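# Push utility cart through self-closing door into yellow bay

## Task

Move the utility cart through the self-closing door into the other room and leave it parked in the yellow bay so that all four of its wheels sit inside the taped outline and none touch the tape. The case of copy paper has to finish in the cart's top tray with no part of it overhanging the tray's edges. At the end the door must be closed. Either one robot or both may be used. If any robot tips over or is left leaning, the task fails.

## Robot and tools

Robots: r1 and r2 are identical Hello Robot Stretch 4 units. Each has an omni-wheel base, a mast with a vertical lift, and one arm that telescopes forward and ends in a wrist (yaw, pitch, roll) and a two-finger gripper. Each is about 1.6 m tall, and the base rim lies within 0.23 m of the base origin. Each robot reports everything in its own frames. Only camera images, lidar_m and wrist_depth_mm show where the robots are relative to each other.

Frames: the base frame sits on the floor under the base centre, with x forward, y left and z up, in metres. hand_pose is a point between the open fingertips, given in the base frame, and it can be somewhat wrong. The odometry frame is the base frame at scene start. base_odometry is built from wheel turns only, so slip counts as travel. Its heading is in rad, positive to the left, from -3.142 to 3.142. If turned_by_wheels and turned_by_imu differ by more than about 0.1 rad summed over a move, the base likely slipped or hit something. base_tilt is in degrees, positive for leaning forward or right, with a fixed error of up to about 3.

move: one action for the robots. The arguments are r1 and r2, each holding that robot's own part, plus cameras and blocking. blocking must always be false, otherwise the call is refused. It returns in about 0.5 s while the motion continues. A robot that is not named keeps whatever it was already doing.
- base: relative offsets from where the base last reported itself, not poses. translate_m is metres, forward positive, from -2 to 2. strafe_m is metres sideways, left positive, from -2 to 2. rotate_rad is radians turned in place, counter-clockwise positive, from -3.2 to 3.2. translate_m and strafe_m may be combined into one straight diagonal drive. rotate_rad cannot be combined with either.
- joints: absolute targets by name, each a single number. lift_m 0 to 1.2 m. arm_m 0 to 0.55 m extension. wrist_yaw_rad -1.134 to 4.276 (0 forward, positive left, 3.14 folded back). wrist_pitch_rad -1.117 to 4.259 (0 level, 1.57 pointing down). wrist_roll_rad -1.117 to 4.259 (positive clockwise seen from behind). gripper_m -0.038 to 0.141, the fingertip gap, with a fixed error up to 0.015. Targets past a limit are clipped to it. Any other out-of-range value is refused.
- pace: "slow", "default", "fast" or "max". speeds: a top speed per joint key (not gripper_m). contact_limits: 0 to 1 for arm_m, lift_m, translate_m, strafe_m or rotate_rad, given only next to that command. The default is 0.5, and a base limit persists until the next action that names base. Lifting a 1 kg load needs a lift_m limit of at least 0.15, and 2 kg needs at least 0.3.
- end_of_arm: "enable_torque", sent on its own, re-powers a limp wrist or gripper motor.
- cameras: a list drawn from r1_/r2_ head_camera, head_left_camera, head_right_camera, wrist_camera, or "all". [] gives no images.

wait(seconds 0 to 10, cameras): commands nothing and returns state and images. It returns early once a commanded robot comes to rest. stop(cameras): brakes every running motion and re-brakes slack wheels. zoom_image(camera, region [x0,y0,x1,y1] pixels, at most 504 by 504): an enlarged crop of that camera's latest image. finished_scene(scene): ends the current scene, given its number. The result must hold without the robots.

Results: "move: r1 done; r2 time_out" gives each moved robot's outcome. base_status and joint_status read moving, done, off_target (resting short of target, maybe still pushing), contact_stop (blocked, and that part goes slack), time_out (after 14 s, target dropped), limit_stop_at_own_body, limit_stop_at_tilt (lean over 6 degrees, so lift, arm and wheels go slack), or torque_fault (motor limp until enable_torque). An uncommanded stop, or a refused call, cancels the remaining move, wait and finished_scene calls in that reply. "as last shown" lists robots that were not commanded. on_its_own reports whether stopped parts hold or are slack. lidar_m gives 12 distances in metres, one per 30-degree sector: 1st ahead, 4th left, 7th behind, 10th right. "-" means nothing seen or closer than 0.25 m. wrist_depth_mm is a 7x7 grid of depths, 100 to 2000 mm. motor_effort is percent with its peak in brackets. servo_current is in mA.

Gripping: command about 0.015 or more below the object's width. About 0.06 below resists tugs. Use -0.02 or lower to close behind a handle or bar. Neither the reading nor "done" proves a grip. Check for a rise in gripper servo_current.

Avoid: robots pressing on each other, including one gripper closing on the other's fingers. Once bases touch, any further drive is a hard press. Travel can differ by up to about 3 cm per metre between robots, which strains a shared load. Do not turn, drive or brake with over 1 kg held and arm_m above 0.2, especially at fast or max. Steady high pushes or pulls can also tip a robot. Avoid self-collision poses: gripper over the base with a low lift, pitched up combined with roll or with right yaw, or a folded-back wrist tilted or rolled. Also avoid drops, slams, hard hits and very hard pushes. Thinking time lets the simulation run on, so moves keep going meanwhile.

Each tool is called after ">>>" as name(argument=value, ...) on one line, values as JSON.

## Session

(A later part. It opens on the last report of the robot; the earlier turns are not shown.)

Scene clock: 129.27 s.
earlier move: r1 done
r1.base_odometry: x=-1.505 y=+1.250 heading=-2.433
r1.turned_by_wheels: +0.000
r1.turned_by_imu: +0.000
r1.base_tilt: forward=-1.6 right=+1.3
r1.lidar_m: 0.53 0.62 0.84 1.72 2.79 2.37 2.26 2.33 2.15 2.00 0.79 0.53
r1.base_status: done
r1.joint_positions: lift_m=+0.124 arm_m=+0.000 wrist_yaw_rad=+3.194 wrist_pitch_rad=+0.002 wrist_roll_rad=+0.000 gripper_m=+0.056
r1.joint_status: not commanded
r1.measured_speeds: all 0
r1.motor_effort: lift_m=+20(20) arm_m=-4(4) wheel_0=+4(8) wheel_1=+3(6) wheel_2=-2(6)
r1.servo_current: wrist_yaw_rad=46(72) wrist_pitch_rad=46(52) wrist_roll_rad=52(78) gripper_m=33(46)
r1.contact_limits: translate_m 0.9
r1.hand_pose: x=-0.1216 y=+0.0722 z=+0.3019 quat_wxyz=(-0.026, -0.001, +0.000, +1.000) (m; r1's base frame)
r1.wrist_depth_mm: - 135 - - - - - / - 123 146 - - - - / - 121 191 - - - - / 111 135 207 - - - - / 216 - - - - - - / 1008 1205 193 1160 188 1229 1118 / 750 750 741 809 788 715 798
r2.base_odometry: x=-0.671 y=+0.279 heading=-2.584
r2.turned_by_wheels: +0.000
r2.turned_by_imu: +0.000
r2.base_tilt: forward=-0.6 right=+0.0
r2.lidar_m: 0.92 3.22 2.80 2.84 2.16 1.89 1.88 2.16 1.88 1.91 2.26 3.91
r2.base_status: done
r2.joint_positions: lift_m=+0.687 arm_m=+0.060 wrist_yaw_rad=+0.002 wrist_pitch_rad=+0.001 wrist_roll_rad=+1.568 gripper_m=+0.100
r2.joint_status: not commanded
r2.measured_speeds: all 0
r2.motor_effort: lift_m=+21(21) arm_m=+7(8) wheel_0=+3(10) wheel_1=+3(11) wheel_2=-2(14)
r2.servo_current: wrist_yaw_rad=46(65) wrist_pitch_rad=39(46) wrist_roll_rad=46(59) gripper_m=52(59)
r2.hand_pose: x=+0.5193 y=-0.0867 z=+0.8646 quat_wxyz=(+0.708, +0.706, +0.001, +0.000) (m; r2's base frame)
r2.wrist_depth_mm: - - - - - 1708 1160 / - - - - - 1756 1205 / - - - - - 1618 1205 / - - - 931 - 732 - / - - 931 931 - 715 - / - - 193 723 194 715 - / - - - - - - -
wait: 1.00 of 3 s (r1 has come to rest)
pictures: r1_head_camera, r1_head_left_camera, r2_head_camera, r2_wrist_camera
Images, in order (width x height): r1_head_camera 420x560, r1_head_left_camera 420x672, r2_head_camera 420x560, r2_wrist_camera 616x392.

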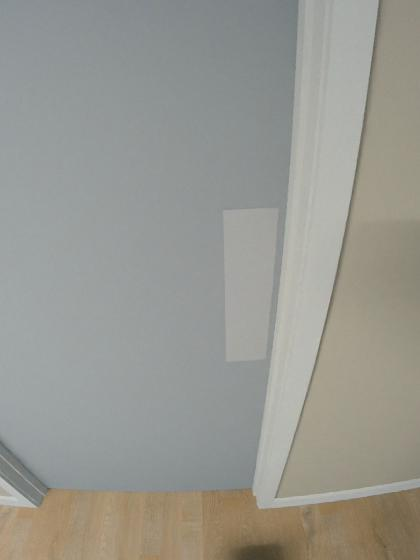

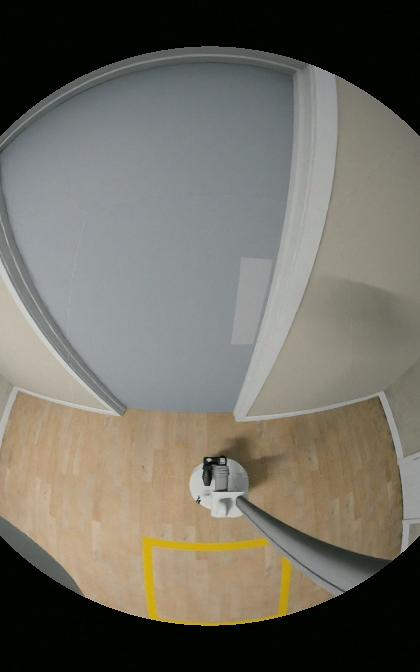

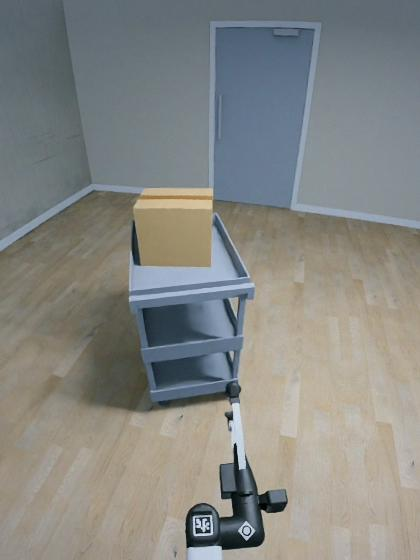

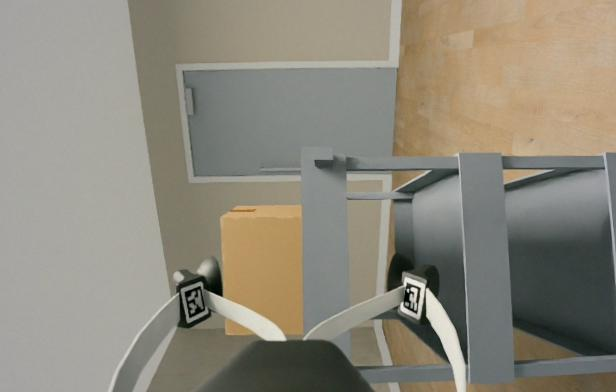

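>>> move(blocking=false, cameras=[], r1={"base":{"strafe_m":0.04,"translate_m":0.5},"pace":"slow","contact_limits":{"translate_m":0.9}}, r2={"base":{"translate_m":0.38,"strafe_m":0.08}})

>>> wait(seconds=4, cameras=["r2_wrist_camera"])

Scene clock: 142.93 s.
move: r1 moving; r2 moving
r1.base_odometry: x=-1.514 y=+1.241 heading=-2.433
r1.turned_by_wheels: +0.000
r1.turned_by_imu: +0.000
r1.base_tilt: forward=-1.6 right=+1.3
r1.lidar_m: 0.51 0.60 0.79 1.68 2.77 2.40 2.27 2.37 2.12 2.00 0.76 0.53
r1.base_status: translate_m moving; strafe_m moving
r1.joint_positions: lift_m=+0.124 arm_m=+0.000 wrist_yaw_rad=+3.194 wrist_pitch_rad=+0.002 wrist_roll_rad=+0.000 gripper_m=+0.056
r1.joint_status: not commanded
r1.measured_speeds: translate_m=+0.048 strafe_m=+0.003 rotate_rad=-0.001 lift_m=+0.000 arm_m=+0.000 wrist_yaw_rad=+0.000 wrist_pitch_rad=+0.000 wrist_roll_rad=+0.000
r1.motor_effort: lift_m=+20(20) arm_m=-4(4) wheel_0=+4(7) wheel_1=+3(5) wheel_2=-6(6)
r1.servo_current: wrist_yaw_rad=46(59) wrist_pitch_rad=46(52) wrist_roll_rad=65(72) gripper_m=39(46)
r1.contact_limits: translate_m 0.9
r1.hand_pose: x=-0.1216 y=+0.0722 z=+0.3019 quat_wxyz=(-0.026, -0.001, +0.000, +1.000) (m; r1's base frame)
r1.wrist_depth_mm: - 135 - - - - - / - 123 146 - - - - / - 121 191 - - - - / 110 136 206 - - - - / 216 - - - - - - / 1008 1205 194 1182 187 1229 1118 / 750 750 759 798 788 715 788
r2.base_odometry: x=-0.694 y=+0.257 heading=-2.584
r2.turned_by_wheels: +0.000
r2.turned_by_imu: +0.001
r2.base_tilt: forward=-0.7 right=+0.1
r2.lidar_m: 0.89 3.21 2.81 2.82 2.18 1.91 1.94 2.19 1.93 1.92 2.31 3.89
r2.base_status: translate_m moving; strafe_m moving
r2.joint_positions: lift_m=+0.687 arm_m=+0.060 wrist_yaw_rad=+0.002 wrist_pitch_rad=+0.001 wrist_roll_rad=+1.568 gripper_m=+0.100
r2.joint_status: not commanded
r2.measured_speeds: translate_m=+0.121 strafe_m=+0.025 rotate_rad=+0.001 lift_m=+0.000 arm_m=+0.000 wrist_yaw_rad=+0.000 wrist_pitch_rad=+0.000 wrist_roll_rad=+0.000
r2.motor_effort: lift_m=+21(21) arm_m=+7(8) wheel_0=+5(8) wheel_1=+9(9) wheel_2=-12(13)
r2.servo_current: wrist_yaw_rad=39(52) wrist_pitch_rad=39(46) wrist_roll_rad=59(59) gripper_m=59(59)
r2.hand_pose: x=+0.5193 y=-0.0867 z=+0.8646 quat_wxyz=(+0.708, +0.706, +0.001, +0.000) (m; r2's base frame)
r2.wrist_depth_mm: - - - - - 1708 1182 / - - - - - 1708 1205 / - - - - - 1618 1229 / - - - 891 - 707 - / - - 904 891 - 699 - / - - 193 683 187 683 - / - - - - - - -
pictures: none
No camera images: "cameras" was empty.

Scene clock: 145.20 s.
earlier move: r1 moving; r2 done
r1.base_odometry: x=-1.666 y=+1.089 heading=-2.433
r1.turned_by_wheels: +0.000
r1.turned_by_imu: +0.000
r1.base_tilt: forward=-1.6 right=+1.3
r1.lidar_m: 0.36 0.38 0.50 0.97 2.78 2.65 2.50 2.58 2.14 1.52 0.47 0.32
r1.base_status: translate_m moving; strafe_m moving
r1.joint_positions: lift_m=+0.124 arm_m=+0.000 wrist_yaw_rad=+3.194 wrist_pitch_rad=+0.002 wrist_roll_rad=+0.000 gripper_m=+0.056
r1.joint_status: not commanded
r1.measured_speeds: translate_m=+0.099 strafe_m=+0.006 rotate_rad=+0.002 lift_m=+0.000 arm_m=+0.000 wrist_yaw_rad=+0.000 wrist_pitch_rad=+0.000 wrist_roll_rad=+0.000
r1.motor_effort: lift_m=+20(20) arm_m=-4(4) wheel_0=+3(7) wheel_1=+4(7) wheel_2=-4(8)
r1.servo_current: wrist_yaw_rad=52(72) wrist_pitch_rad=39(52) wrist_roll_rad=59(72) gripper_m=33(52)
r1.contact_limits: translate_m 0.9
r1.hand_pose: x=-0.1216 y=+0.0722 z=+0.3019 quat_wxyz=(-0.026, -0.001, +0.000, +1.000) (m; r1's base frame)
r1.wrist_depth_mm: - 135 - - - - - / - 123 146 - - - - / - 121 191 - - - - / 110 135 206 - - - - / 216 - - - - - - / 1008 1182 193 1182 187 1229 1118 / 225 759 759 143 732 759 759
r2.base_odometry: x=-0.951 y=+0.010 heading=-2.584
r2.turned_by_wheels: +0.000
r2.turned_by_imu: +0.001
r2.base_tilt: forward=-0.6 right=+0.1
r2.lidar_m: 0.55 0.58 2.64 2.62 2.54 2.24 2.23 2.38 2.07 2.11 2.50 0.62
r2.base_status: done
r2.joint_positions: lift_m=+0.687 arm_m=+0.060 wrist_yaw_rad=+0.002 wrist_pitch_rad=+0.001 wrist_roll_rad=+1.568 gripper_m=+0.100
r2.joint_status: not commanded
r2.measured_speeds: all 0
r2.motor_effort: lift_m=+21(21) arm_m=+7(8) wheel_0=+2(11) wheel_1=+2(10) wheel_2=-2(15)
r2.servo_current: wrist_yaw_rad=52(65) wrist_pitch_rad=39(46) wrist_roll_rad=65(65) gripper_m=52(59)
r2.hand_pose: x=+0.5193 y=-0.0867 z=+0.8646 quat_wxyz=(+0.708, +0.706, +0.001, +0.000) (m; r2's base frame)
r2.wrist_depth_mm: - - - 317 - 1661 1182 / - - - 362 373 1397 392 / - - - 357 - 904 - / - - 549 351 351 931 - / - - 564 343 347 - - / - - 195 283 193 - - / - - 580 - - - -
wait: 2.27 of 4 s (r2 has come to rest)
pictures: r2_wrist_camera
Images, in order (width x height): r2_wrist_camera 616x392.

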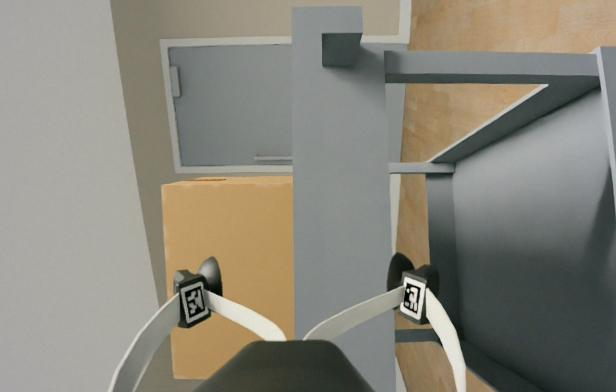

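>>> move(blocking=false, cameras=[], r2={"base":{"translate_m":0.13,"strafe_m":-0.015},"pace":"slow","contact_limits":{"translate_m":0.3}})

>>> wait(seconds=3, cameras=["r1_head_camera","r1_head_left_camera","r2_wrist_camera"])

Scene clock: 150.10 s.
earlier move: r1 done
move: r2 moving
r1.base_odometry: x=-1.857 y=+0.895 heading=-2.433
r1.turned_by_wheels: -0.001
r1.turned_by_imu: -0.127
r1.base_tilt: forward=-1.6 right=+1.2
r1.lidar_m: 0.25 0.25 0.25 0.45 2.70 3.00 2.71 2.74 2.27 1.25 0.25 0.25
r1.base_status: done
r1.joint_positions: lift_m=+0.124 arm_m=+0.000 wrist_yaw_rad=+3.194 wrist_pitch_rad=+0.002 wrist_roll_rad=+0.000 gripper_m=+0.056
r1.joint_status: not commanded
r1.measured_speeds: all 0
r1.motor_effort: lift_m=+20(20) arm_m=-4(4) wheel_0=+33(33) wheel_1=+0(0) wheel_2=-36(36)
r1.servo_current: wrist_yaw_rad=46(52) wrist_pitch_rad=52(52) wrist_roll_rad=33(59) gripper_m=46(46)
r1.contact_limits: translate_m 0.9
r1.hand_pose: x=-0.1216 y=+0.0722 z=+0.3019 quat_wxyz=(-0.026, -0.001, +0.000, +1.000) (m; r1's base frame)
r1.wrist_depth_mm: - 135 - - - - - / - 123 146 - - - - / - 121 191 - - - - / 111 136 206 - - - - / 216 - - - - - - / 1025 1308 193 1281 187 1160 1098 / 750 750 768 778 778 768 750
r2.base_odometry: x=-0.962 y=+0.005 heading=-2.583
r2.turned_by_wheels: +0.000
r2.turned_by_imu: +0.001
r2.base_tilt: forward=-0.7 right=+0.1
r2.lidar_m: 0.54 0.54 2.59 2.62 2.54 2.24 2.26 2.39 2.07 2.10 2.52 0.62
r2.base_status: translate_m moving; strafe_m moving
r2.joint_positions: lift_m=+0.687 arm_m=+0.060 wrist_yaw_rad=+0.002 wrist_pitch_rad=+0.001 wrist_roll_rad=+1.568 gripper_m=+0.100
r2.joint_status: not commanded
r2.measured_speeds: translate_m=+0.050 strafe_m=-0.005 rotate_rad=+0.002 lift_m=+0.000 arm_m=+0.000 wrist_yaw_rad=+0.000 wrist_pitch_rad=+0.000 wrist_roll_rad=+0.000
r2.motor_effort: lift_m=+21(21) arm_m=+7(8) wheel_0=+9(9) wheel_1=+6(6) wheel_2=-11(12)
r2.servo_current: wrist_yaw_rad=46(52) wrist_pitch_rad=39(46) wrist_roll_rad=52(52) gripper_m=46(52)
r2.contact_limits: translate_m 0.3
r2.hand_pose: x=+0.5193 y=-0.0867 z=+0.8646 quat_wxyz=(+0.708, +0.706, +0.001, +0.000) (m; r2's base frame)
r2.wrist_depth_mm: - - - 298 - 1576 1118 / - - - 351 362 1499 364 / - - - 345 349 917 - / - - 544 340 342 946 - / - - 549 334 336 931 - / - - 195 272 194 - - / - - 564 - - - -
pictures: none
No camera images: "cameras" was empty.

Scene clock: 152.20 s.
earlier move: r2 done
r1.base_odometry: x=-1.857 y=+0.895 heading=-2.433
r1.turned_by_wheels: +0.000
r1.turned_by_imu: +0.000
r1.base_tilt: forward=-1.6 right=+1.3
r1.lidar_m: 0.25 0.25 0.25 0.47 2.70 3.02 2.71 2.74 2.27 2.04 0.25 0.25
r1.base_status: done
r1.joint_positions: lift_m=+0.124 arm_m=+0.000 wrist_yaw_rad=+3.194 wrist_pitch_rad=+0.002 wrist_roll_rad=+0.000 gripper_m=+0.056
r1.joint_status: not commanded
r1.measured_speeds: all 0
r1.motor_effort: lift_m=+19(20) arm_m=-4(4) wheel_0=+33(33) wheel_1=+0(0) wheel_2=-36(36)
r1.servo_current: wrist_yaw_rad=46(72) wrist_pitch_rad=39(52) wrist_roll_rad=46(72) gripper_m=39(52)
r1.contact_limits: translate_m 0.9
r1.hand_pose: x=-0.1216 y=+0.0722 z=+0.3019 quat_wxyz=(-0.026, -0.001, +0.000, +1.000) (m; r1's base frame)
r1.wrist_depth_mm: - 135 - - - - - / - 123 146 - - - - / - 121 191 - - - - / 111 135 206 - - - - / 216 - - - - - - / 991 1336 194 1281 187 1118 1118 / 750 750 750 788 788 759 750
r2.base_odometry: x=-1.069 y=-0.045 heading=-2.584
r2.turned_by_wheels: -0.001
r2.turned_by_imu: +0.000
r2.base_tilt: forward=-0.7 right=+0.1
r2.lidar_m: 0.43 0.42 2.60 2.61 2.67 2.35 2.36 2.41 2.12 2.13 2.56 0.53
r2.base_status: done
r2.joint_positions: lift_m=+0.687 arm_m=+0.060 wrist_yaw_rad=-0.003 wrist_pitch_rad=+0.001 wrist_roll_rad=+1.569 gripper_m=+0.100
r2.joint_status: not commanded
r2.measured_speeds: all 0
r2.motor_effort: lift_m=+21(21) arm_m=+7(8) wheel_0=+4(10) wheel_1=+4(8) wheel_2=-11(13)
r2.servo_current: wrist_yaw_rad=52(59) wrist_pitch_rad=39(46) wrist_roll_rad=52(65) gripper_m=52(59)
r2.contact_limits: translate_m 0.3
r2.hand_pose: x=+0.5188 y=-0.0883 z=+0.8646 quat_wxyz=(+0.708, +0.706, -0.001, -0.001) (m; r2's base frame)
r2.wrist_depth_mm: - - - 233 276 281 281 / - - - 264 267 1576 1182 / - - - 257 259 1756 - / - - 603 252 252 842 - / - 452 455 244 246 842 - / - - 194 183 196 - - / - - 455 - 236 - -
wait: 2.10 of 3 s (r2 has come to rest)
pictures: r1_head_camera, r1_head_left_camera, r2_wrist_camera
Images, in order (width x height): r1_head_camera 420x560, r1_head_left_camera 420x672, r2_wrist_camera 616x392.

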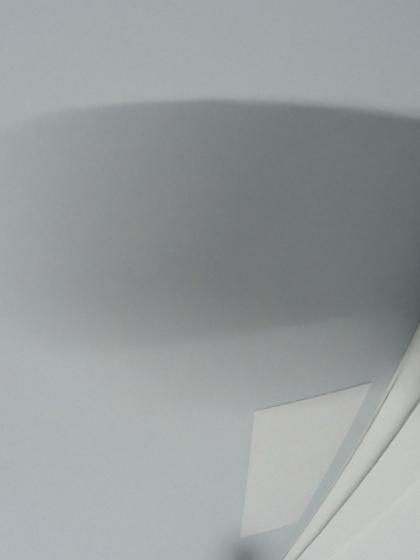

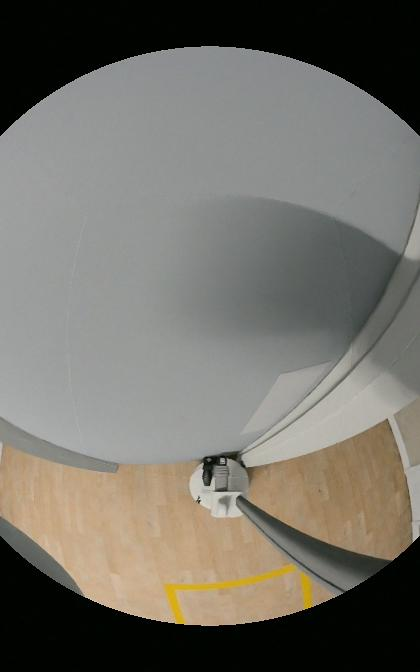

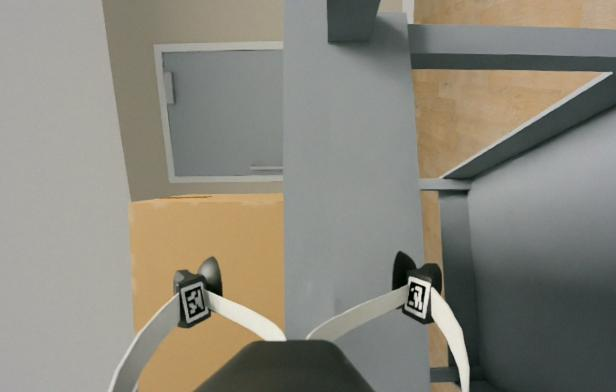

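>>> move(blocking=false, cameras=[], r1={"base":{"translate_m":-0.22},"pace":"slow"}, r2={"base":{"translate_m":0.05},"pace":"slow","contact_limits":{"translate_m":0.3}})

>>> wait(seconds=3, cameras=["r2_head_camera","r2_wrist_camera"])

>>> zoom_image(camera="r2_head_camera", region=[80, 150, 340, 450])

Scene clock: 161.17 s.
move: r1 contact_stop; r2 moving
r1.base_odometry: x=-1.849 y=+0.903 heading=-2.461
r1.turned_by_wheels: -0.028
r1.turned_by_imu: -0.029
r1.base_tilt: forward=-1.6 right=+1.3
r1.lidar_m: 0.25 0.25 0.25 0.44 2.70 3.06 2.71 2.72 2.32 2.03 0.25 0.25
r1.base_status: translate_m contact_stop
r1.joint_positions: lift_m=+0.124 arm_m=+0.000 wrist_yaw_rad=+3.194 wrist_pitch_rad=+0.002 wrist_roll_rad=+0.000 gripper_m=+0.056
r1.joint_status: not commanded
r1.measured_speeds: translate_m=-0.030 strafe_m=-0.004 rotate_rad=-0.068 lift_m=+0.000 arm_m=+0.000 wrist_yaw_rad=+0.000 wrist_pitch_rad=+0.000 wrist_roll_rad=+0.000
r1.on_its_own: the wheels are slack since a contact_stop
r1.motor_effort: lift_m=+19(20) arm_m=-4(4) wheel_0=-1(33) wheel_1=+0(1) wheel_2=-1(35)
r1.servo_current: wrist_yaw_rad=46(59) wrist_pitch_rad=46(46) wrist_roll_rad=39(65) gripper_m=33(46)
r1.hand_pose: x=-0.1216 y=+0.0722 z=+0.3019 quat_wxyz=(-0.026, -0.001, +0.000, +1.000) (m; r1's base frame)
r1.wrist_depth_mm: - 135 - - - - - / - 120 142 - - - - / - 126 165 - - - - / 109 135 211 - - - - / 216 - - - - - - / 224 1182 194 1281 187 1138 1098 / 759 750 750 788 788 768 759
r2.base_odometry: x=-1.080 y=-0.052 heading=-2.584
r2.turned_by_wheels: +0.000
r2.turned_by_imu: +0.000
r2.base_tilt: forward=-0.7 right=+0.1
r2.lidar_m: 0.43 0.43 2.60 2.62 2.68 2.37 2.40 2.39 2.12 2.11 2.56 0.50
r2.base_status: translate_m moving
r2.joint_positions: lift_m=+0.687 arm_m=+0.060 wrist_yaw_rad=-0.005 wrist_pitch_rad=+0.001 wrist_roll_rad=+1.569 gripper_m=+0.100
r2.joint_status: not commanded
r2.measured_speeds: translate_m=+0.050 strafe_m=+0.000 rotate_rad=+0.001 lift_m=+0.000 arm_m=+0.000 wrist_yaw_rad=-0.005 wrist_pitch_rad=+0.000 wrist_roll_rad=+0.000
r2.motor_effort: lift_m=+21(21) arm_m=+7(8) wheel_0=+7(8) wheel_1=+6(7) wheel_2=-19(19)
r2.servo_current: wrist_yaw_rad=52(59) wrist_pitch_rad=39(46) wrist_roll_rad=39(46) gripper_m=52(59)
r2.contact_limits: translate_m 0.3
r2.hand_pose: x=+0.5186 y=-0.0889 z=+0.8646 quat_wxyz=(+0.708, +0.706, -0.002, -0.002) (m; r2's base frame)
r2.wrist_depth_mm: - - - 211 277 283 283 / - - - 204 267 1576 1160 / - - - 199 259 1756 - / - - - 193 252 866 - / - 449 452 187 244 842 - / - 449 195 181 191 - - / - - 452 - 234 768 -
pictures: none
No camera images: "cameras" was empty.

not run: a stop that you did not command came earlier in this reply.

This scene's latest camera images include none from r2_head_camera. They are from: r1_head_camera, r1_head_left_camera, r2_wrist_camera. r2_head_camera's image comes with the result of a call that names it in "cameras".

>>> move(blocking=false, cameras=[], r1={"base":{"translate_m":-0.22},"pace":"slow"})

>>> wait(seconds=3, cameras=["r2_head_camera","r2_wrist_camera"])

>>> zoom_image(camera="r2_head_camera", region=[80, 150, 340, 450])

Scene clock: 169.07 s.
earlier move: r1 contact_stop; r2 done
move: r1 moving
r1.base_odometry: x=-1.822 y=+0.923 heading=-2.521
r1.turned_by_wheels: -0.059
r1.turned_by_imu: -0.060
r1.base_tilt: forward=-1.6 right=+1.3
r1.lidar_m: 0.25 0.25 0.25 0.44 2.67 3.10 2.69 2.66 2.38 2.03 0.26 0.25
r1.base_status: earlier translate_m contact_stop (by the wheels' count: -0.033 of -0.220); translate_m moving
r1.joint_positions: lift_m=+0.124 arm_m=+0.000 wrist_yaw_rad=+3.194 wrist_pitch_rad=+0.002 wrist_roll_rad=+0.000 gripper_m=+0.056
r1.joint_status: not commanded
r1.measured_speeds: translate_m=-0.048 strafe_m=-0.001 rotate_rad=+0.002 lift_m=+0.000 arm_m=+0.000 wrist_yaw_rad=+0.000 wrist_pitch_rad=+0.000 wrist_roll_rad=+0.000
r1.motor_effort: lift_m=+20(20) arm_m=-4(4) wheel_0=-4(5) wheel_1=-3(5) wheel_2=+6(6)
r1.servo_current: wrist_yaw_rad=52(52) wrist_pitch_rad=39(46) wrist_roll_rad=46(59) gripper_m=46(46)
r1.hand_pose: x=-0.1216 y=+0.0722 z=+0.3019 quat_wxyz=(-0.026, -0.001, +0.000, +1.000) (m; r1's base frame)
r1.wrist_depth_mm: - 133 133 - - - - / - 115 134 - - - - / - 116 147 - - - - / 109 134 190 - - - - / 209 - - - - - - / 215 1205 193 1182 187 1138 1118 / 221 750 750 798 778 759 759
r2.base_odometry: x=-1.111 y=-0.072 heading=-2.584
r2.turned_by_wheels: +0.000
r2.turned_by_imu: +0.000
r2.base_tilt: forward=-0.7 right=+0.1
r2.lidar_m: 0.42 0.41 2.62 2.59 2.71 2.41 2.43 2.42 2.13 2.15 2.54 0.51
r2.base_status: done
r2.joint_positions: lift_m=+0.687 arm_m=+0.060 wrist_yaw_rad=-0.008 wrist_pitch_rad=+0.001 wrist_roll_rad=+1.569 gripper_m=+0.100
r2.joint_status: not commanded
r2.measured_speeds: all 0
r2.motor_effort: lift_m=+21(21) arm_m=+7(8) wheel_0=+3(3) wheel_1=+4(5) wheel_2=-12(12)
r2.servo_current: wrist_yaw_rad=65(72) wrist_pitch_rad=33(46) wrist_roll_rad=52(59) gripper_m=52(52)
r2.contact_limits: translate_m 0.3
r2.hand_pose: x=+0.5184 y=-0.0898 z=+0.8646 quat_wxyz=(+0.708, +0.706, -0.002, -0.003) (m; r2's base frame)
r2.wrist_depth_mm: - - - 247 290 1397 1042 / - - - 272 277 1499 1138 / - - - 263 266 1708 539 / - - - 255 258 842 - / - 452 452 191 247 842 - / - 449 195 183 196 - - / - - 449 - 233 788 -
pictures: none
No camera images: "cameras" was empty.

Scene clock: 172.03 s.
earlier move: r1 done
r1.base_odometry: x=-1.653 y=+1.044 heading=-2.521
r1.turned_by_wheels: +0.000
r1.turned_by_imu: +0.000
r1.base_tilt: forward=-1.6 right=+1.2
r1.lidar_m: 0.39 0.40 0.45 0.83 2.60 2.89 2.48 2.47 2.41 2.08 0.71 0.39
r1.base_status: done
r1.joint_positions: lift_m=+0.124 arm_m=+0.000 wrist_yaw_rad=+3.194 wrist_pitch_rad=+0.002 wrist_roll_rad=+0.000 gripper_m=+0.056
r1.joint_status: not commanded
r1.measured_speeds: all 0
r1.motor_effort: lift_m=+20(20) arm_m=-4(4) wheel_0=-2(7) wheel_1=-2(6) wheel_2=+2(7)
r1.servo_current: wrist_yaw_rad=52(72) wrist_pitch_rad=33(52) wrist_roll_rad=39(72) gripper_m=39(52)
r1.hand_pose: x=-0.1216 y=+0.0722 z=+0.3019 quat_wxyz=(-0.026, -0.001, +0.000, +1.000) (m; r1's base frame)
r1.wrist_depth_mm: - 134 133 - - - - / - 114 133 - - - - / - 116 147 - - - - / 108 135 191 - - - - / 209 - - - - - - / 224 1205 194 1182 187 1138 1098 / 214 164 750 143 778 759 750
r2.base_odometry: x=-1.111 y=-0.072 heading=-2.584
r2.turned_by_wheels: +0.000
r2.turned_by_imu: +0.000
r2.base_tilt: forward=-0.7 right=+0.0
r2.lidar_m: 0.42 0.43 2.62 2.59 2.73 2.41 2.43 2.42 2.11 2.14 2.58 0.54
r2.base_status: done
r2.joint_positions: lift_m=+0.687 arm_m=+0.060 wrist_yaw_rad=-0.008 wrist_pitch_rad=+0.001 wrist_roll_rad=+1.569 gripper_m=+0.100
r2.joint_status: not commanded
r2.measured_speeds: all 0
r2.motor_effort: lift_m=+21(21) arm_m=+7(8) wheel_0=+2(3) wheel_1=+4(5) wheel_2=-12(12)
r2.servo_current: wrist_yaw_rad=65(72) wrist_pitch_rad=46(52) wrist_roll_rad=52(59) gripper_m=52(65)
r2.contact_limits: translate_m 0.3
r2.hand_pose: x=+0.5184 y=-0.0898 z=+0.8646 quat_wxyz=(+0.708, +0.706, -0.002, -0.003) (m; r2's base frame)
r2.wrist_depth_mm: - - - 248 290 1397 1078 / - - - 273 278 1499 1118 / - - - 262 266 1708 539 / - - - 255 258 854 - / - 449 452 191 248 842 - / - 455 195 183 196 - - / - - 449 - 233 778 -
wait: 2.97 of 3 s (r1 has come to rest)
pictures: r2_head_camera, r2_wrist_camera
Images, in order (width x height): r2_head_camera 420x560, r2_wrist_camera 616x392.

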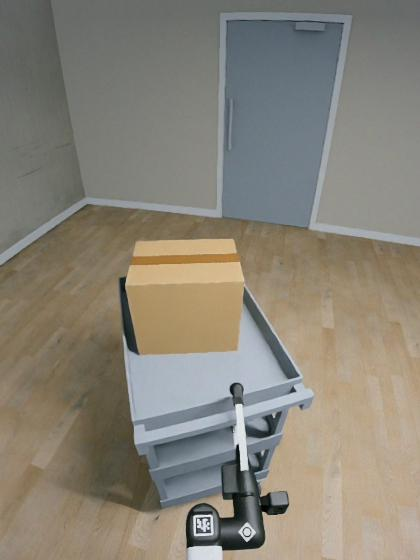

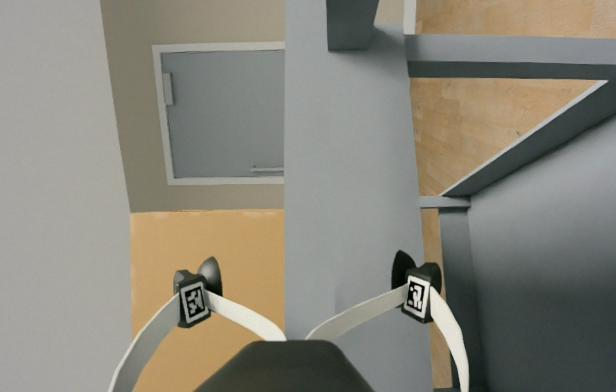

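Scaled by 1.680 from the camera's 420x560 image, which has a finer 1200x1600 frame.

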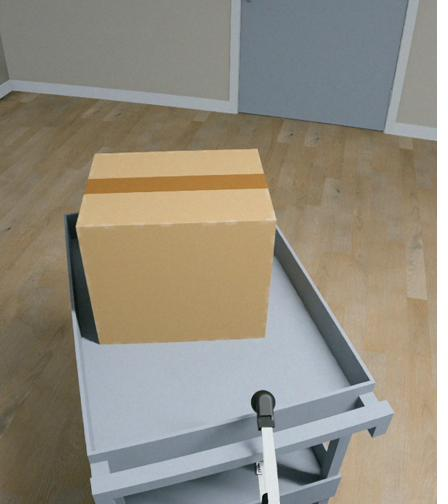

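>>> move(blocking=false, cameras=[], r1={"base":{"strafe_m":0.09,"rotate_rad":0.0},"pace":"slow"}, r2={"joints":{"gripper_m":-0.015}})

>>> wait(seconds=2, cameras=["r2_head_camera","r2_wrist_camera","r1_head_left_camera","r1_head_camera"])

>>> zoom_image(camera="r2_head_camera", region=[100, 350, 340, 520])

r1: "base" must hold one of rotate_rad, strafe_m, translate_m, or translate_m and strafe_m together; got {"strafe_m": 0.09, "rotate_rad": 0.0}
Scene clock: 178.30 s.
r1.base_odometry: x=-1.653 y=+1.044 heading=-2.521
r1.turned_by_wheels: +0.000
r1.turned_by_imu: +0.000
r1.base_tilt: forward=-1.6 right=+1.3
r1.lidar_m: 0.39 0.38 0.45 0.80 2.63 2.86 2.46 2.47 2.42 2.09 0.68 0.42
r1.base_status: done
r1.joint_positions: lift_m=+0.124 arm_m=+0.000 wrist_yaw_rad=+3.194 wrist_pitch_rad=+0.002 wrist_roll_rad=+0.000 gripper_m=+0.056
r1.joint_status: not commanded
r1.measured_speeds: all 0
r1.motor_effort: lift_m=+19(20) arm_m=-4(4) wheel_0=-2(7) wheel_1=-3(6) wheel_2=+2(7)
r1.servo_current: wrist_yaw_rad=52(72) wrist_pitch_rad=39(52) wrist_roll_rad=46(72) gripper_m=39(52)
r1.hand_pose: x=-0.1216 y=+0.0722 z=+0.3019 quat_wxyz=(-0.026, -0.001, +0.000, +1.000) (m; r1's base frame)
r1.wrist_depth_mm: - 134 133 - - - - / - 115 134 - - - - / - 116 147 - - - - / 109 134 191 - - - - / 209 - - - - - - / 225 1205 194 1182 187 1138 1098 / 213 163 741 143 788 759 768
r2.base_odometry: x=-1.111 y=-0.072 heading=-2.584
r2.turned_by_wheels: +0.000
r2.turned_by_imu: +0.000
r2.base_tilt: forward=-0.7 right=+0.1
r2.lidar_m: 0.42 0.43 2.61 2.60 2.74 2.39 2.42 2.40 2.13 2.13 2.58 0.53
r2.base_status: done
r2.joint_positions: lift_m=+0.687 arm_m=+0.060 wrist_yaw_rad=-0.008 wrist_pitch_rad=+0.001 wrist_roll_rad=+1.569 gripper_m=+0.100
r2.joint_status: not commanded
r2.measured_speeds: all 0
r2.motor_effort: lift_m=+21(21) arm_m=+7(8) wheel_0=+2(3) wheel_1=+3(5) wheel_2=-12(12)
r2.servo_current: wrist_yaw_rad=65(72) wrist_pitch_rad=46(52) wrist_roll_rad=52(59) gripper_m=52(65)
r2.contact_limits: translate_m 0.3
r2.hand_pose: x=+0.5184 y=-0.0898 z=+0.8646 quat_wxyz=(+0.708, +0.706, -0.002, -0.003) (m; r2's base frame)
r2.wrist_depth_mm: - - - 246 290 1366 1078 / - - - 272 278 1464 1118 / - - - 263 266 1708 539 / - - - 254 259 842 - / - 452 452 191 247 854 - / - 449 195 183 196 - - / - - 449 - 233 778 -
pictures: none

not run: a call was refused earlier in this reply.

Scaled by 2.100 from the camera's 420x560 image, which has a finer 1200x1600 frame.

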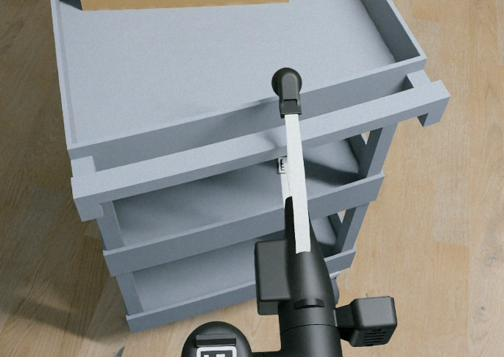

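>>> move(blocking=false, cameras=[], r1={"base":{"rotate_rad":0.21}}, r2={"joints":{"gripper_m":-0.015}})

>>> wait(seconds=1.5, cameras=[])

>>> wait(seconds=1.5, cameras=["r2_head_camera","r2_wrist_camera","r1_head_left_camera","r1_head_camera"])

>>> zoom_image(camera="r2_head_camera", region=[100, 350, 340, 520])

Scene clock: 186.27 s.
move: r1 moving; r2 moving
r1.base_odometry: x=-1.653 y=+1.044 heading=-2.332
r1.turned_by_wheels: +0.189
r1.turned_by_imu: +0.190
r1.base_tilt: forward=-1.6 right=+1.3
r1.lidar_m: 0.39 0.40 0.53 1.03 2.68 2.65 2.45 2.55 2.24 1.87 0.53 0.39
r1.base_status: rotate_rad moving
r1.joint_positions: lift_m=+0.124 arm_m=+0.000 wrist_yaw_rad=+3.194 wrist_pitch_rad=+0.002 wrist_roll_rad=+0.000 gripper_m=+0.056
r1.joint_status: not commanded
r1.measured_speeds: translate_m=-0.001 strafe_m=-0.001 rotate_rad=+0.320 lift_m=+0.000 arm_m=+0.000 wrist_yaw_rad=+0.000 wrist_pitch_rad=+0.000 wrist_roll_rad=+0.000
r1.motor_effort: lift_m=+19(20) arm_m=-4(4) wheel_0=-1(9) wheel_1=-2(9) wheel_2=-2(7)
r1.servo_current: wrist_yaw_rad=52(65) wrist_pitch_rad=46(46) wrist_roll_rad=46(65) gripper_m=39(39)
r1.hand_pose: x=-0.1216 y=+0.0722 z=+0.3019 quat_wxyz=(-0.026, -0.001, +0.000, +1.000) (m; r1's base frame)
r1.wrist_depth_mm: - 134 133 - - - - / - 115 133 - - - - / - 116 151 - - - - / 109 135 191 - - - - / 210 - - - - - - / 225 1229 193 1205 187 1138 1098 / 213 750 290 143 741 759 750
r2.base_odometry: x=-1.111 y=-0.072 heading=-2.584
r2.turned_by_wheels: +0.000
r2.turned_by_imu: +0.000
r2.base_tilt: forward=-0.7 right=+0.1
r2.lidar_m: 0.41 0.43 2.62 2.60 2.76 2.40 2.41 2.42 2.11 2.15 2.53 0.52
r2.base_status: not commanded
r2.joint_positions: lift_m=+0.687 arm_m=+0.060 wrist_yaw_rad=-0.008 wrist_pitch_rad=+0.001 wrist_roll_rad=+1.569 gripper_m=+0.083
r2.joint_status: gripper_m moving
r2.measured_speeds: translate_m=+0.000 strafe_m=+0.000 rotate_rad=+0.000 lift_m=+0.000 arm_m=+0.000 wrist_yaw_rad=+0.000 wrist_pitch_rad=+0.010 wrist_roll_rad=+0.000
r2.motor_effort: lift_m=+21(21) arm_m=+8(8) wheel_0=+2(2) wheel_1=+4(4) wheel_2=-12(12)
r2.servo_current: wrist_yaw_rad=52(59) wrist_pitch_rad=39(39) wrist_roll_rad=52(59) gripper_m=117(117)
r2.contact_limits: translate_m 0.3
r2.hand_pose: x=+0.5184 y=-0.0898 z=+0.8645 quat_wxyz=(+0.708, +0.706, -0.002, -0.003) (m; r2's base frame)
r2.wrist_depth_mm: - - - 223 290 1366 1042 / - - - 214 281 1499 1138 / - - - 205 268 1708 500 / - - - 199 257 831 - / - 449 452 191 248 831 - / - 449 194 182 192 - - / - 449 445 - 234 788 -
pictures: none
No camera images: "cameras" was empty.

Scene clock: 186.70 s.
earlier move: r1 done; r2 moving
r1.base_odometry: x=-1.653 y=+1.044 heading=-2.311
r1.turned_by_wheels: +0.021
r1.turned_by_imu: +0.021
r1.base_tilt: forward=-1.6 right=+1.3
r1.lidar_m: 0.39 0.42 0.52 1.09 2.69 2.61 2.46 2.54 2.21 1.71 0.50 0.40
r1.base_status: done
r1.joint_positions: lift_m=+0.124 arm_m=+0.000 wrist_yaw_rad=+3.194 wrist_pitch_rad=+0.002 wrist_roll_rad=+0.000 gripper_m=+0.056
r1.joint_status: not commanded
r1.measured_speeds: all 0
r1.motor_effort: lift_m=+20(20) arm_m=-4(4) wheel_0=-2(9) wheel_1=-3(9) wheel_2=+0(7)
r1.servo_current: wrist_yaw_rad=46(65) wrist_pitch_rad=39(52) wrist_roll_rad=72(72) gripper_m=39(46)
r1.hand_pose: x=-0.1216 y=+0.0722 z=+0.3019 quat_wxyz=(-0.026, -0.001, +0.000, +1.000) (m; r1's base frame)
r1.wrist_depth_mm: - 134 133 - - - - / - 115 133 - - - - / - 116 152 - - - - / 108 135 191 - - - - / 209 - - - - - - / 225 1182 194 1182 188 1138 1118 / 214 750 289 143 732 759 750
r2.base_odometry: x=-1.111 y=-0.072 heading=-2.584
r2.turned_by_wheels: +0.000
r2.turned_by_imu: +0.000
r2.base_tilt: forward=-0.7 right=+0.1
r2.lidar_m: 0.43 0.45 2.63 2.60 2.73 2.42 2.42 2.43 2.10 2.13 2.55 0.52
r2.base_status: not commanded
r2.joint_positions: lift_m=+0.687 arm_m=+0.060 wrist_yaw_rad=-0.008 wrist_pitch_rad=+0.004 wrist_roll_rad=+1.569 gripper_m=+0.038
r2.joint_status: gripper_m moving
r2.measured_speeds: all 0
r2.motor_effort: lift_m=+21(21) arm_m=+8(8) wheel_0=+2(2) wheel_1=+4(4) wheel_2=-11(12)
r2.servo_current: wrist_yaw_rad=59(59) wrist_pitch_rad=39(46) wrist_roll_rad=52(59) gripper_m=150(182)
r2.contact_limits: translate_m 0.3
r2.hand_pose: x=+0.5184 y=-0.0898 z=+0.8639 quat_wxyz=(+0.708, +0.706, -0.002, -0.004) (m; r2's base frame)
r2.wrist_depth_mm: - - - 223 291 1336 1060 / - - - 213 278 1464 1118 / - - - 206 266 1661 504 / - - - 198 258 831 - / - 449 452 191 248 831 - / - 449 198 182 187 - - / - - 449 - 231 - -
wait: 0.43 of 1.5 s (r1 has come to rest)
pictures: none
No camera images: "cameras" was empty.

Scene clock: 187.67 s.
earlier move: r2 done
r1.base_odometry: x=-1.653 y=+1.044 heading=-2.311
r1.turned_by_wheels: +0.000
r1.turned_by_imu: +0.000
r1.base_tilt: forward=-1.6 right=+1.2
r1.lidar_m: 0.40 0.42 0.56 1.10 2.69 2.61 2.44 2.51 2.23 1.68 0.49 0.41
r1.base_status: done
r1.joint_positions: lift_m=+0.124 arm_m=+0.000 wrist_yaw_rad=+3.194 wrist_pitch_rad=+0.002 wrist_roll_rad=+0.000 gripper_m=+0.056
r1.joint_status: not commanded
r1.measured_speeds: all 0
r1.motor_effort: lift_m=+20(20) arm_m=-3(4) wheel_0=-3(9) wheel_1=-3(9) wheel_2=+0(7)
r1.servo_current: wrist_yaw_rad=52(65) wrist_pitch_rad=39(52) wrist_roll_rad=33(72) gripper_m=46(52)
r1.hand_pose: x=-0.1216 y=+0.0722 z=+0.3019 quat_wxyz=(-0.026, -0.001, +0.000, +1.000) (m; r1's base frame)
r1.wrist_depth_mm: - 134 133 - - - - / - 115 134 - - - - / - 116 151 - - - - / 109 135 191 - - - - / 209 - - - - - - / 224 1205 193 1182 187 1138 1098 / 215 759 290 143 741 768 759
r2.base_odometry: x=-1.111 y=-0.072 heading=-2.584
r2.turned_by_wheels: +0.000
r2.turned_by_imu: +0.000
r2.base_tilt: forward=-0.6 right=+0.1
r2.lidar_m: 0.42 0.41 2.60 2.60 2.71 2.41 2.41 2.44 2.13 2.10 2.54 0.49
r2.base_status: not commanded
r2.joint_positions: lift_m=+0.687 arm_m=+0.060 wrist_yaw_rad=-0.002 wrist_pitch_rad=+0.004 wrist_roll_rad=+1.569 gripper_m=-0.013
r2.joint_status: all done
r2.measured_speeds: all 0
r2.motor_effort: lift_m=+21(21) arm_m=+5(8) wheel_0=+1(2) wheel_1=+3(4) wheel_2=-6(12)
r2.servo_current: wrist_yaw_rad=33(72) wrist_pitch_rad=46(46) wrist_roll_rad=59(59) gripper_m=124(241)
r2.contact_limits: translate_m 0.3
r2.hand_pose: x=+0.5190 y=-0.0880 z=+0.8639 quat_wxyz=(+0.708, +0.706, +0.001, -0.002) (m; r2's base frame)
r2.wrist_depth_mm: - - - 206 273 279 279 / - - - 200 262 1618 1182 / - - - 191 254 1708 - / - - - 185 245 842 - / - 442 442 181 237 - - / - 442 186 173 180 - - / - 442 445 - 225 - -
wait: 0.97 of 1.5 s (r2 has come to rest)
pictures: r1_head_camera, r1_head_left_camera, r2_head_camera, r2_wrist_camera
Images, in order (width x height): r1_head_camera 420x560, r1_head_left_camera 420x672, r2_head_camera 420x560, r2_wrist_camera 616x392.

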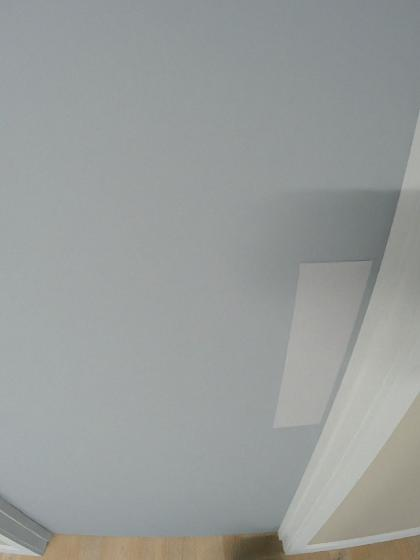

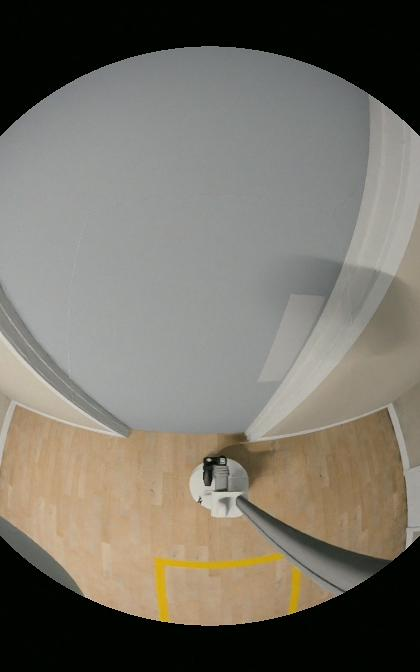

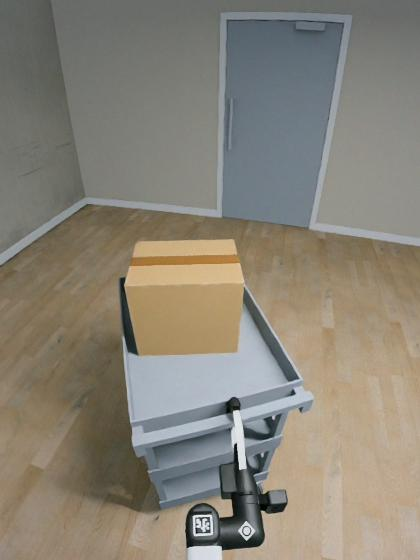

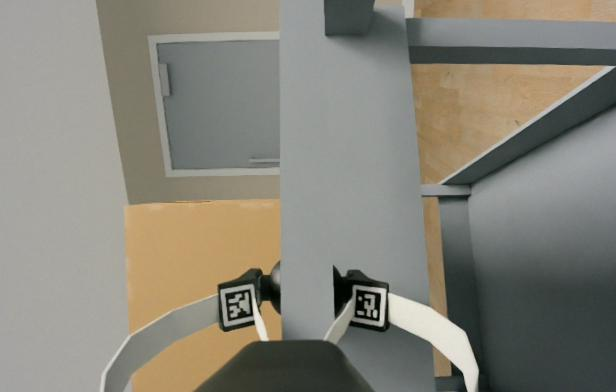

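Scaled by 2.100 from the camera's 420x560 image, which has a finer 1200x1600 frame.

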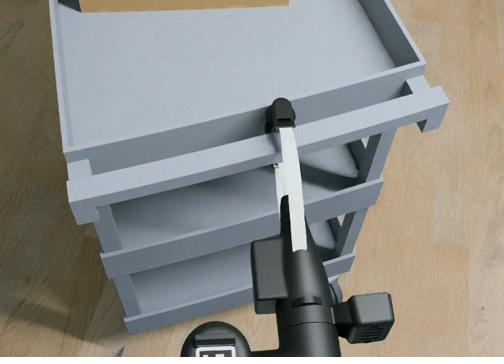

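>>> move(blocking=false, cameras=[], r1={"base":{"strafe_m":0.08},"pace":"slow"}, r2={"base":{"strafe_m":0.44,"translate_m":0.08},"pace":"slow"})

>>> wait(seconds=1.5, cameras=[])

>>> move(blocking=false, cameras=[], r1={"base":{"translate_m":0.4},"pace":"slow","contact_limits":{"translate_m":0.9}})

>>> wait(seconds=5, cameras=["r2_head_camera","r1_head_camera"])

Scene clock: 215.13 s.
move: r1 moving; r2 moving
r1.base_odometry: x=-1.643 y=+1.034 heading=-2.311
r1.turned_by_wheels: +0.000
r1.turned_by_imu: +0.000
r1.base_tilt: forward=-1.6 right=+1.2
r1.lidar_m: 0.38 0.41 0.58 1.08 2.66 2.59 2.47 2.56 2.24 1.70 0.50 0.38
r1.base_status: strafe_m moving
r1.joint_positions: lift_m=+0.124 arm_m=+0.000 wrist_yaw_rad=+3.194 wrist_pitch_rad=+0.002 wrist_roll_rad=+0.000 gripper_m=+0.056
r1.joint_status: not commanded
r1.measured_speeds: translate_m=+0.000 strafe_m=+0.057 rotate_rad=-0.001 lift_m=+0.000 arm_m=+0.000 wrist_yaw_rad=+0.000 wrist_pitch_rad=+0.000 wrist_roll_rad=+0.000
r1.motor_effort: lift_m=+20(20) arm_m=-3(4) wheel_0=-7(8) wheel_1=+7(7) wheel_2=+0(2)
r1.servo_current: wrist_yaw_rad=46(65) wrist_pitch_rad=52(52) wrist_roll_rad=39(65) gripper_m=46(52)
r1.hand_pose: x=-0.1216 y=+0.0722 z=+0.3019 quat_wxyz=(-0.026, -0.001, +0.000, +1.000) (m; r1's base frame)
r1.wrist_depth_mm: - 134 133 - - - - / - 114 133 - - - - / - 116 152 - - - - / 109 134 190 - - - - / 208 - - - - - - / 225 1205 193 1160 187 1118 1118 / 215 164 291 143 741 759 759
r2.base_odometry: x=-1.107 y=-0.084 heading=-2.585
r2.turned_by_wheels: -0.001
r2.turned_by_imu: -0.001
r2.base_tilt: forward=-0.6 right=+0.1
r2.lidar_m: 0.40 0.41 2.59 2.56 2.74 2.42 2.43 2.44 2.15 2.16 2.56 0.49
r2.base_status: translate_m moving; strafe_m moving
r2.joint_positions: lift_m=+0.687 arm_m=+0.060 wrist_yaw_rad=-0.003 wrist_pitch_rad=+0.004 wrist_roll_rad=+1.569 gripper_m=-0.013
r2.joint_status: not commanded
r2.measured_speeds: translate_m=+0.009 strafe_m=+0.051 rotate_rad=-0.004 lift_m=+0.000 arm_m=+0.000 wrist_yaw_rad=-0.015 wrist_pitch_rad=+0.000 wrist_roll_rad=+0.000
r2.motor_effort: lift_m=+21(21) arm_m=+6(6) wheel_0=-10(11) wheel_1=+6(7) wheel_2=-7(9)
r2.servo_current: wrist_yaw_rad=52(52) wrist_pitch_rad=46(52) wrist_roll_rad=33(52) gripper_m=117(130)
r2.hand_pose: x=+0.5189 y=-0.0882 z=+0.8639 quat_wxyz=(+0.708, +0.706, +0.000, -0.002) (m; r2's base frame)
r2.wrist_depth_mm: - - - 208 274 282 281 / - - - 200 264 1576 1182 / - - - 191 252 1708 - / - - - 185 246 809 - / - 442 442 179 237 - - / - 442 186 172 181 - - / - 445 442 - 221 - -
pictures: none
No camera images: "cameras" was empty.

Scene clock: 216.57 s.
earlier move: r1 done; r2 moving
r1.base_odometry: x=-1.594 y=+0.990 heading=-2.311
r1.turned_by_wheels: +0.000
r1.turned_by_imu: +0.001
r1.base_tilt: forward=-1.6 right=+1.3
r1.lidar_m: 0.38 0.38 0.55 1.12 2.61 2.60 2.45 2.56 2.31 1.72 0.49 0.42
r1.base_status: done
r1.joint_positions: lift_m=+0.124 arm_m=+0.000 wrist_yaw_rad=+3.194 wrist_pitch_rad=+0.002 wrist_roll_rad=+0.000 gripper_m=+0.056
r1.joint_status: not commanded
r1.measured_speeds: all 0
r1.motor_effort: lift_m=+19(20) arm_m=-4(4) wheel_0=-2(10) wheel_1=+2(7) wheel_2=+0(2)
r1.servo_current: wrist_yaw_rad=39(65) wrist_pitch_rad=39(52) wrist_roll_rad=52(65) gripper_m=39(52)
r1.hand_pose: x=-0.1216 y=+0.0722 z=+0.3019 quat_wxyz=(-0.026, -0.001, +0.000, +1.000) (m; r1's base frame)
r1.wrist_depth_mm: - 134 133 - - - - / - 115 133 - - - - / - 116 152 - - - - / 109 135 191 - - - - / 209 - - - - - - / 224 1205 193 1205 188 1160 1118 / 214 163 741 143 723 759 750
r2.base_odometry: x=-1.057 y=-0.208 heading=-2.585
r2.turned_by_wheels: +0.000
r2.turned_by_imu: -0.001
r2.base_tilt: forward=-0.6 right=+0.1
r2.lidar_m: 0.42 0.45 2.47 2.46 2.71 2.40 2.40 2.59 2.28 2.29 2.72 0.49
r2.base_status: translate_m moving; strafe_m moving
r2.joint_positions: lift_m=+0.687 arm_m=+0.060 wrist_yaw_rad=-0.013 wrist_pitch_rad=+0.003 wrist_roll_rad=+1.569 gripper_m=-0.014
r2.joint_status: not commanded
r2.measured_speeds: translate_m=+0.017 strafe_m=+0.098 rotate_rad=+0.004 lift_m=+0.000 arm_m=+0.000 wrist_yaw_rad=+0.000 wrist_pitch_rad=+0.000 wrist_roll_rad=+0.000
r2.motor_effort: lift_m=+21(21) arm_m=+5(6) wheel_0=-8(17) wheel_1=+8(8) wheel_2=-10(17)
r2.servo_current: wrist_yaw_rad=65(91) wrist_pitch_rad=39(52) wrist_roll_rad=52(59) gripper_m=85(130)
r2.hand_pose: x=+0.5180 y=-0.0911 z=+0.8640 quat_wxyz=(+0.708, +0.706, -0.003, -0.006) (m; r2's base frame)
r2.wrist_depth_mm: - - - 186 248 274 1160 / - - - 182 243 1708 1182 / - - - 180 238 798 - / - - 439 177 234 831 - / - - 439 173 231 831 - / - - 190 169 185 - - / - - 459 - 222 - -
wait: 1.43 of 1.5 s (r1 has come to rest)
pictures: none
No camera images: "cameras" was empty.

Scene clock: 217.07 s.
earlier move: r2 moving
move: r1 moving
r1.base_odometry: x=-1.603 y=+0.980 heading=-2.311
r1.turned_by_wheels: +0.000
r1.turned_by_imu: +0.000
r1.base_tilt: forward=-1.6 right=+1.3
r1.lidar_m: 0.36 0.38 0.53 1.05 2.63 2.62 2.45 2.55 2.32 1.58 0.49 0.40
r1.base_status: translate_m moving
r1.joint_positions: lift_m=+0.124 arm_m=+0.000 wrist_yaw_rad=+3.194 wrist_pitch_rad=+0.002 wrist_roll_rad=+0.000 gripper_m=+0.056
r1.joint_status: not commanded
r1.measured_speeds: translate_m=+0.050 strafe_m=+0.000 rotate_rad=+0.000 lift_m=+0.000 arm_m=+0.000 wrist_yaw_rad=+0.000 wrist_pitch_rad=+0.000 wrist_roll_rad=+0.000
r1.motor_effort: lift_m=+20(20) arm_m=-4(4) wheel_0=+5(6) wheel_1=+6(8) wheel_2=-6(7)
r1.servo_current: wrist_yaw_rad=52(65) wrist_pitch_rad=46(52) wrist_roll_rad=52(72) gripper_m=39(46)
r1.contact_limits: translate_m 0.9
r1.hand_pose: x=-0.1216 y=+0.0722 z=+0.3019 quat_wxyz=(-0.026, -0.001, +0.000, +1.000) (m; r1's base frame)
r1.wrist_depth_mm: - 134 134 - - - - / - 115 134 - - - - / - 116 152 - - - - / 109 135 191 - - - - / 209 - - - - - - / 224 1205 194 1182 187 1138 1078 / 214 750 759 143 732 759 759
r2.base_odometry: x=-1.039 y=-0.254 heading=-2.585
r2.turned_by_wheels: +0.000
r2.turned_by_imu: +0.000
r2.base_tilt: forward=-0.7 right=+0.1
r2.lidar_m: 0.44 0.44 2.41 2.38 2.71 2.38 2.39 2.63 2.31 2.33 2.79 0.49
r2.base_status: translate_m moving; strafe_m moving
r2.joint_positions: lift_m=+0.687 arm_m=+0.060 wrist_yaw_rad=-0.013 wrist_pitch_rad=+0.003 wrist_roll_rad=+1.569 gripper_m=-0.014
r2.joint_status: not commanded
r2.measured_speeds: translate_m=+0.017 strafe_m=+0.098 rotate_rad=+0.000 lift_m=+0.000 arm_m=+0.000 wrist_yaw_rad=+0.000 wrist_pitch_rad=+0.000 wrist_roll_rad=+0.000
r2.motor_effort: lift_m=+21(21) arm_m=+5(6) wheel_0=-9(11) wheel_1=+6(8) wheel_2=-8(12)
r2.servo_current: wrist_yaw_rad=65(85) wrist_pitch_rad=39(46) wrist_roll_rad=46(52) gripper_m=78(91)
r2.hand_pose: x=+0.5180 y=-0.0911 z=+0.8640 quat_wxyz=(+0.708, +0.706, -0.003, -0.006) (m; r2's base frame)
r2.wrist_depth_mm: - - - 180 241 1661 1118 / - - - 178 238 1756 1160 / - - - 176 237 798 - / - 439 439 175 233 831 - / - - 445 173 232 820 - / - - 189 170 183 - - / - - 469 - 225 - -
pictures: none
No camera images: "cameras" was empty.

Scene clock: 220.33 s.
earlier move: r1 moving; r2 done
r1.base_odometry: x=-1.814 y=+0.749 heading=-2.311
r1.turned_by_wheels: +0.000
r1.turned_by_imu: +0.001
r1.base_tilt: forward=-1.6 right=+1.3
r1.lidar_m: 0.25 0.25 0.25 0.46 2.64 2.94 2.80 2.88 2.30 0.27 0.27 0.25
r1.base_status: translate_m moving
r1.joint_positions: lift_m=+0.124 arm_m=+0.000 wrist_yaw_rad=+3.194 wrist_pitch_rad=+0.002 wrist_roll_rad=+0.000 gripper_m=+0.056
r1.joint_status: not commanded
r1.measured_speeds: translate_m=+0.099 strafe_m=-0.001 rotate_rad=+0.000 lift_m=+0.000 arm_m=+0.000 wrist_yaw_rad=+0.000 wrist_pitch_rad=+0.000 wrist_roll_rad=+0.000
r1.motor_effort: lift_m=+19(20) arm_m=-4(4) wheel_0=+12(18) wheel_1=+11(15) wheel_2=-17(19)
r1.servo_current: wrist_yaw_rad=46(72) wrist_pitch_rad=39(52) wrist_roll_rad=52(72) gripper_m=39(52)
r1.contact_limits: translate_m 0.9
r1.hand_pose: x=-0.1216 y=+0.0722 z=+0.3019 quat_wxyz=(-0.026, -0.001, +0.000, +1.000) (m; r1's base frame)
r1.wrist_depth_mm: - 134 134 - - - - / - 116 134 - - - - / - 117 150 - - - - / 109 135 193 - - - - / 211 - - - - - - / 227 1336 193 1308 187 1160 1118 / 222 750 750 788 788 759 750
r2.base_odometry: x=-0.947 y=-0.487 heading=-2.585
r2.turned_by_wheels: +0.000
r2.turned_by_imu: -0.001
r2.base_tilt: forward=-0.7 right=+0.1
r2.lidar_m: 0.46 0.54 2.16 2.12 2.59 2.34 2.38 2.83 2.57 2.60 3.09 0.47
r2.base_status: done
r2.joint_positions: lift_m=+0.687 arm_m=+0.060 wrist_yaw_rad=-0.010 wrist_pitch_rad=+0.003 wrist_roll_rad=+1.569 gripper_m=-0.014
r2.joint_status: not commanded
r2.measured_speeds: all 0
r2.motor_effort: lift_m=+21(21) arm_m=+6(6) wheel_0=-8(14) wheel_1=+3(8) wheel_2=-7(12)
r2.servo_current: wrist_yaw_rad=59(85) wrist_pitch_rad=39(52) wrist_roll_rad=33(59) gripper_m=85(91)
r2.hand_pose: x=+0.5183 y=-0.0903 z=+0.8640 quat_wxyz=(+0.708, +0.706, -0.002, -0.005) (m; r2's base frame)
r2.wrist_depth_mm: - - - 152 208 1618 1138 / - - - 155 213 759 - / - 424 418 159 217 788 - / - 455 439 164 223 798 - / - - 473 168 229 - - / - - 189 172 182 - - / - - - - 240 1756 492
wait: 3.27 of 5 s (r2 has come to rest)
pictures: r1_head_camera, r2_head_camera
Images, in order (width x height): r1_head_camera 420x560, r2_head_camera 420x560.

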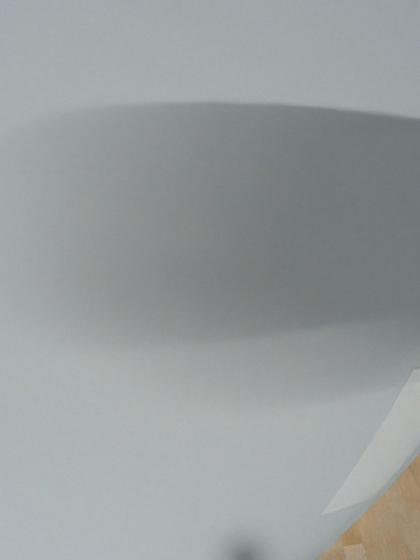

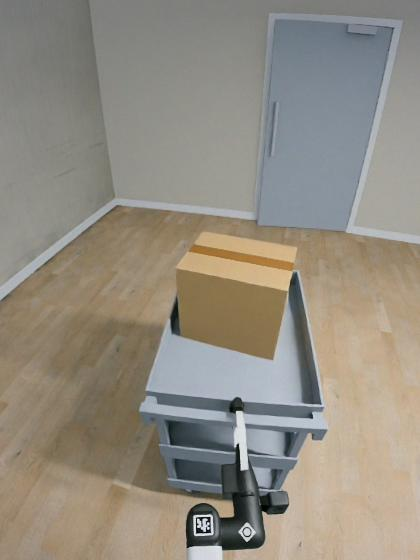

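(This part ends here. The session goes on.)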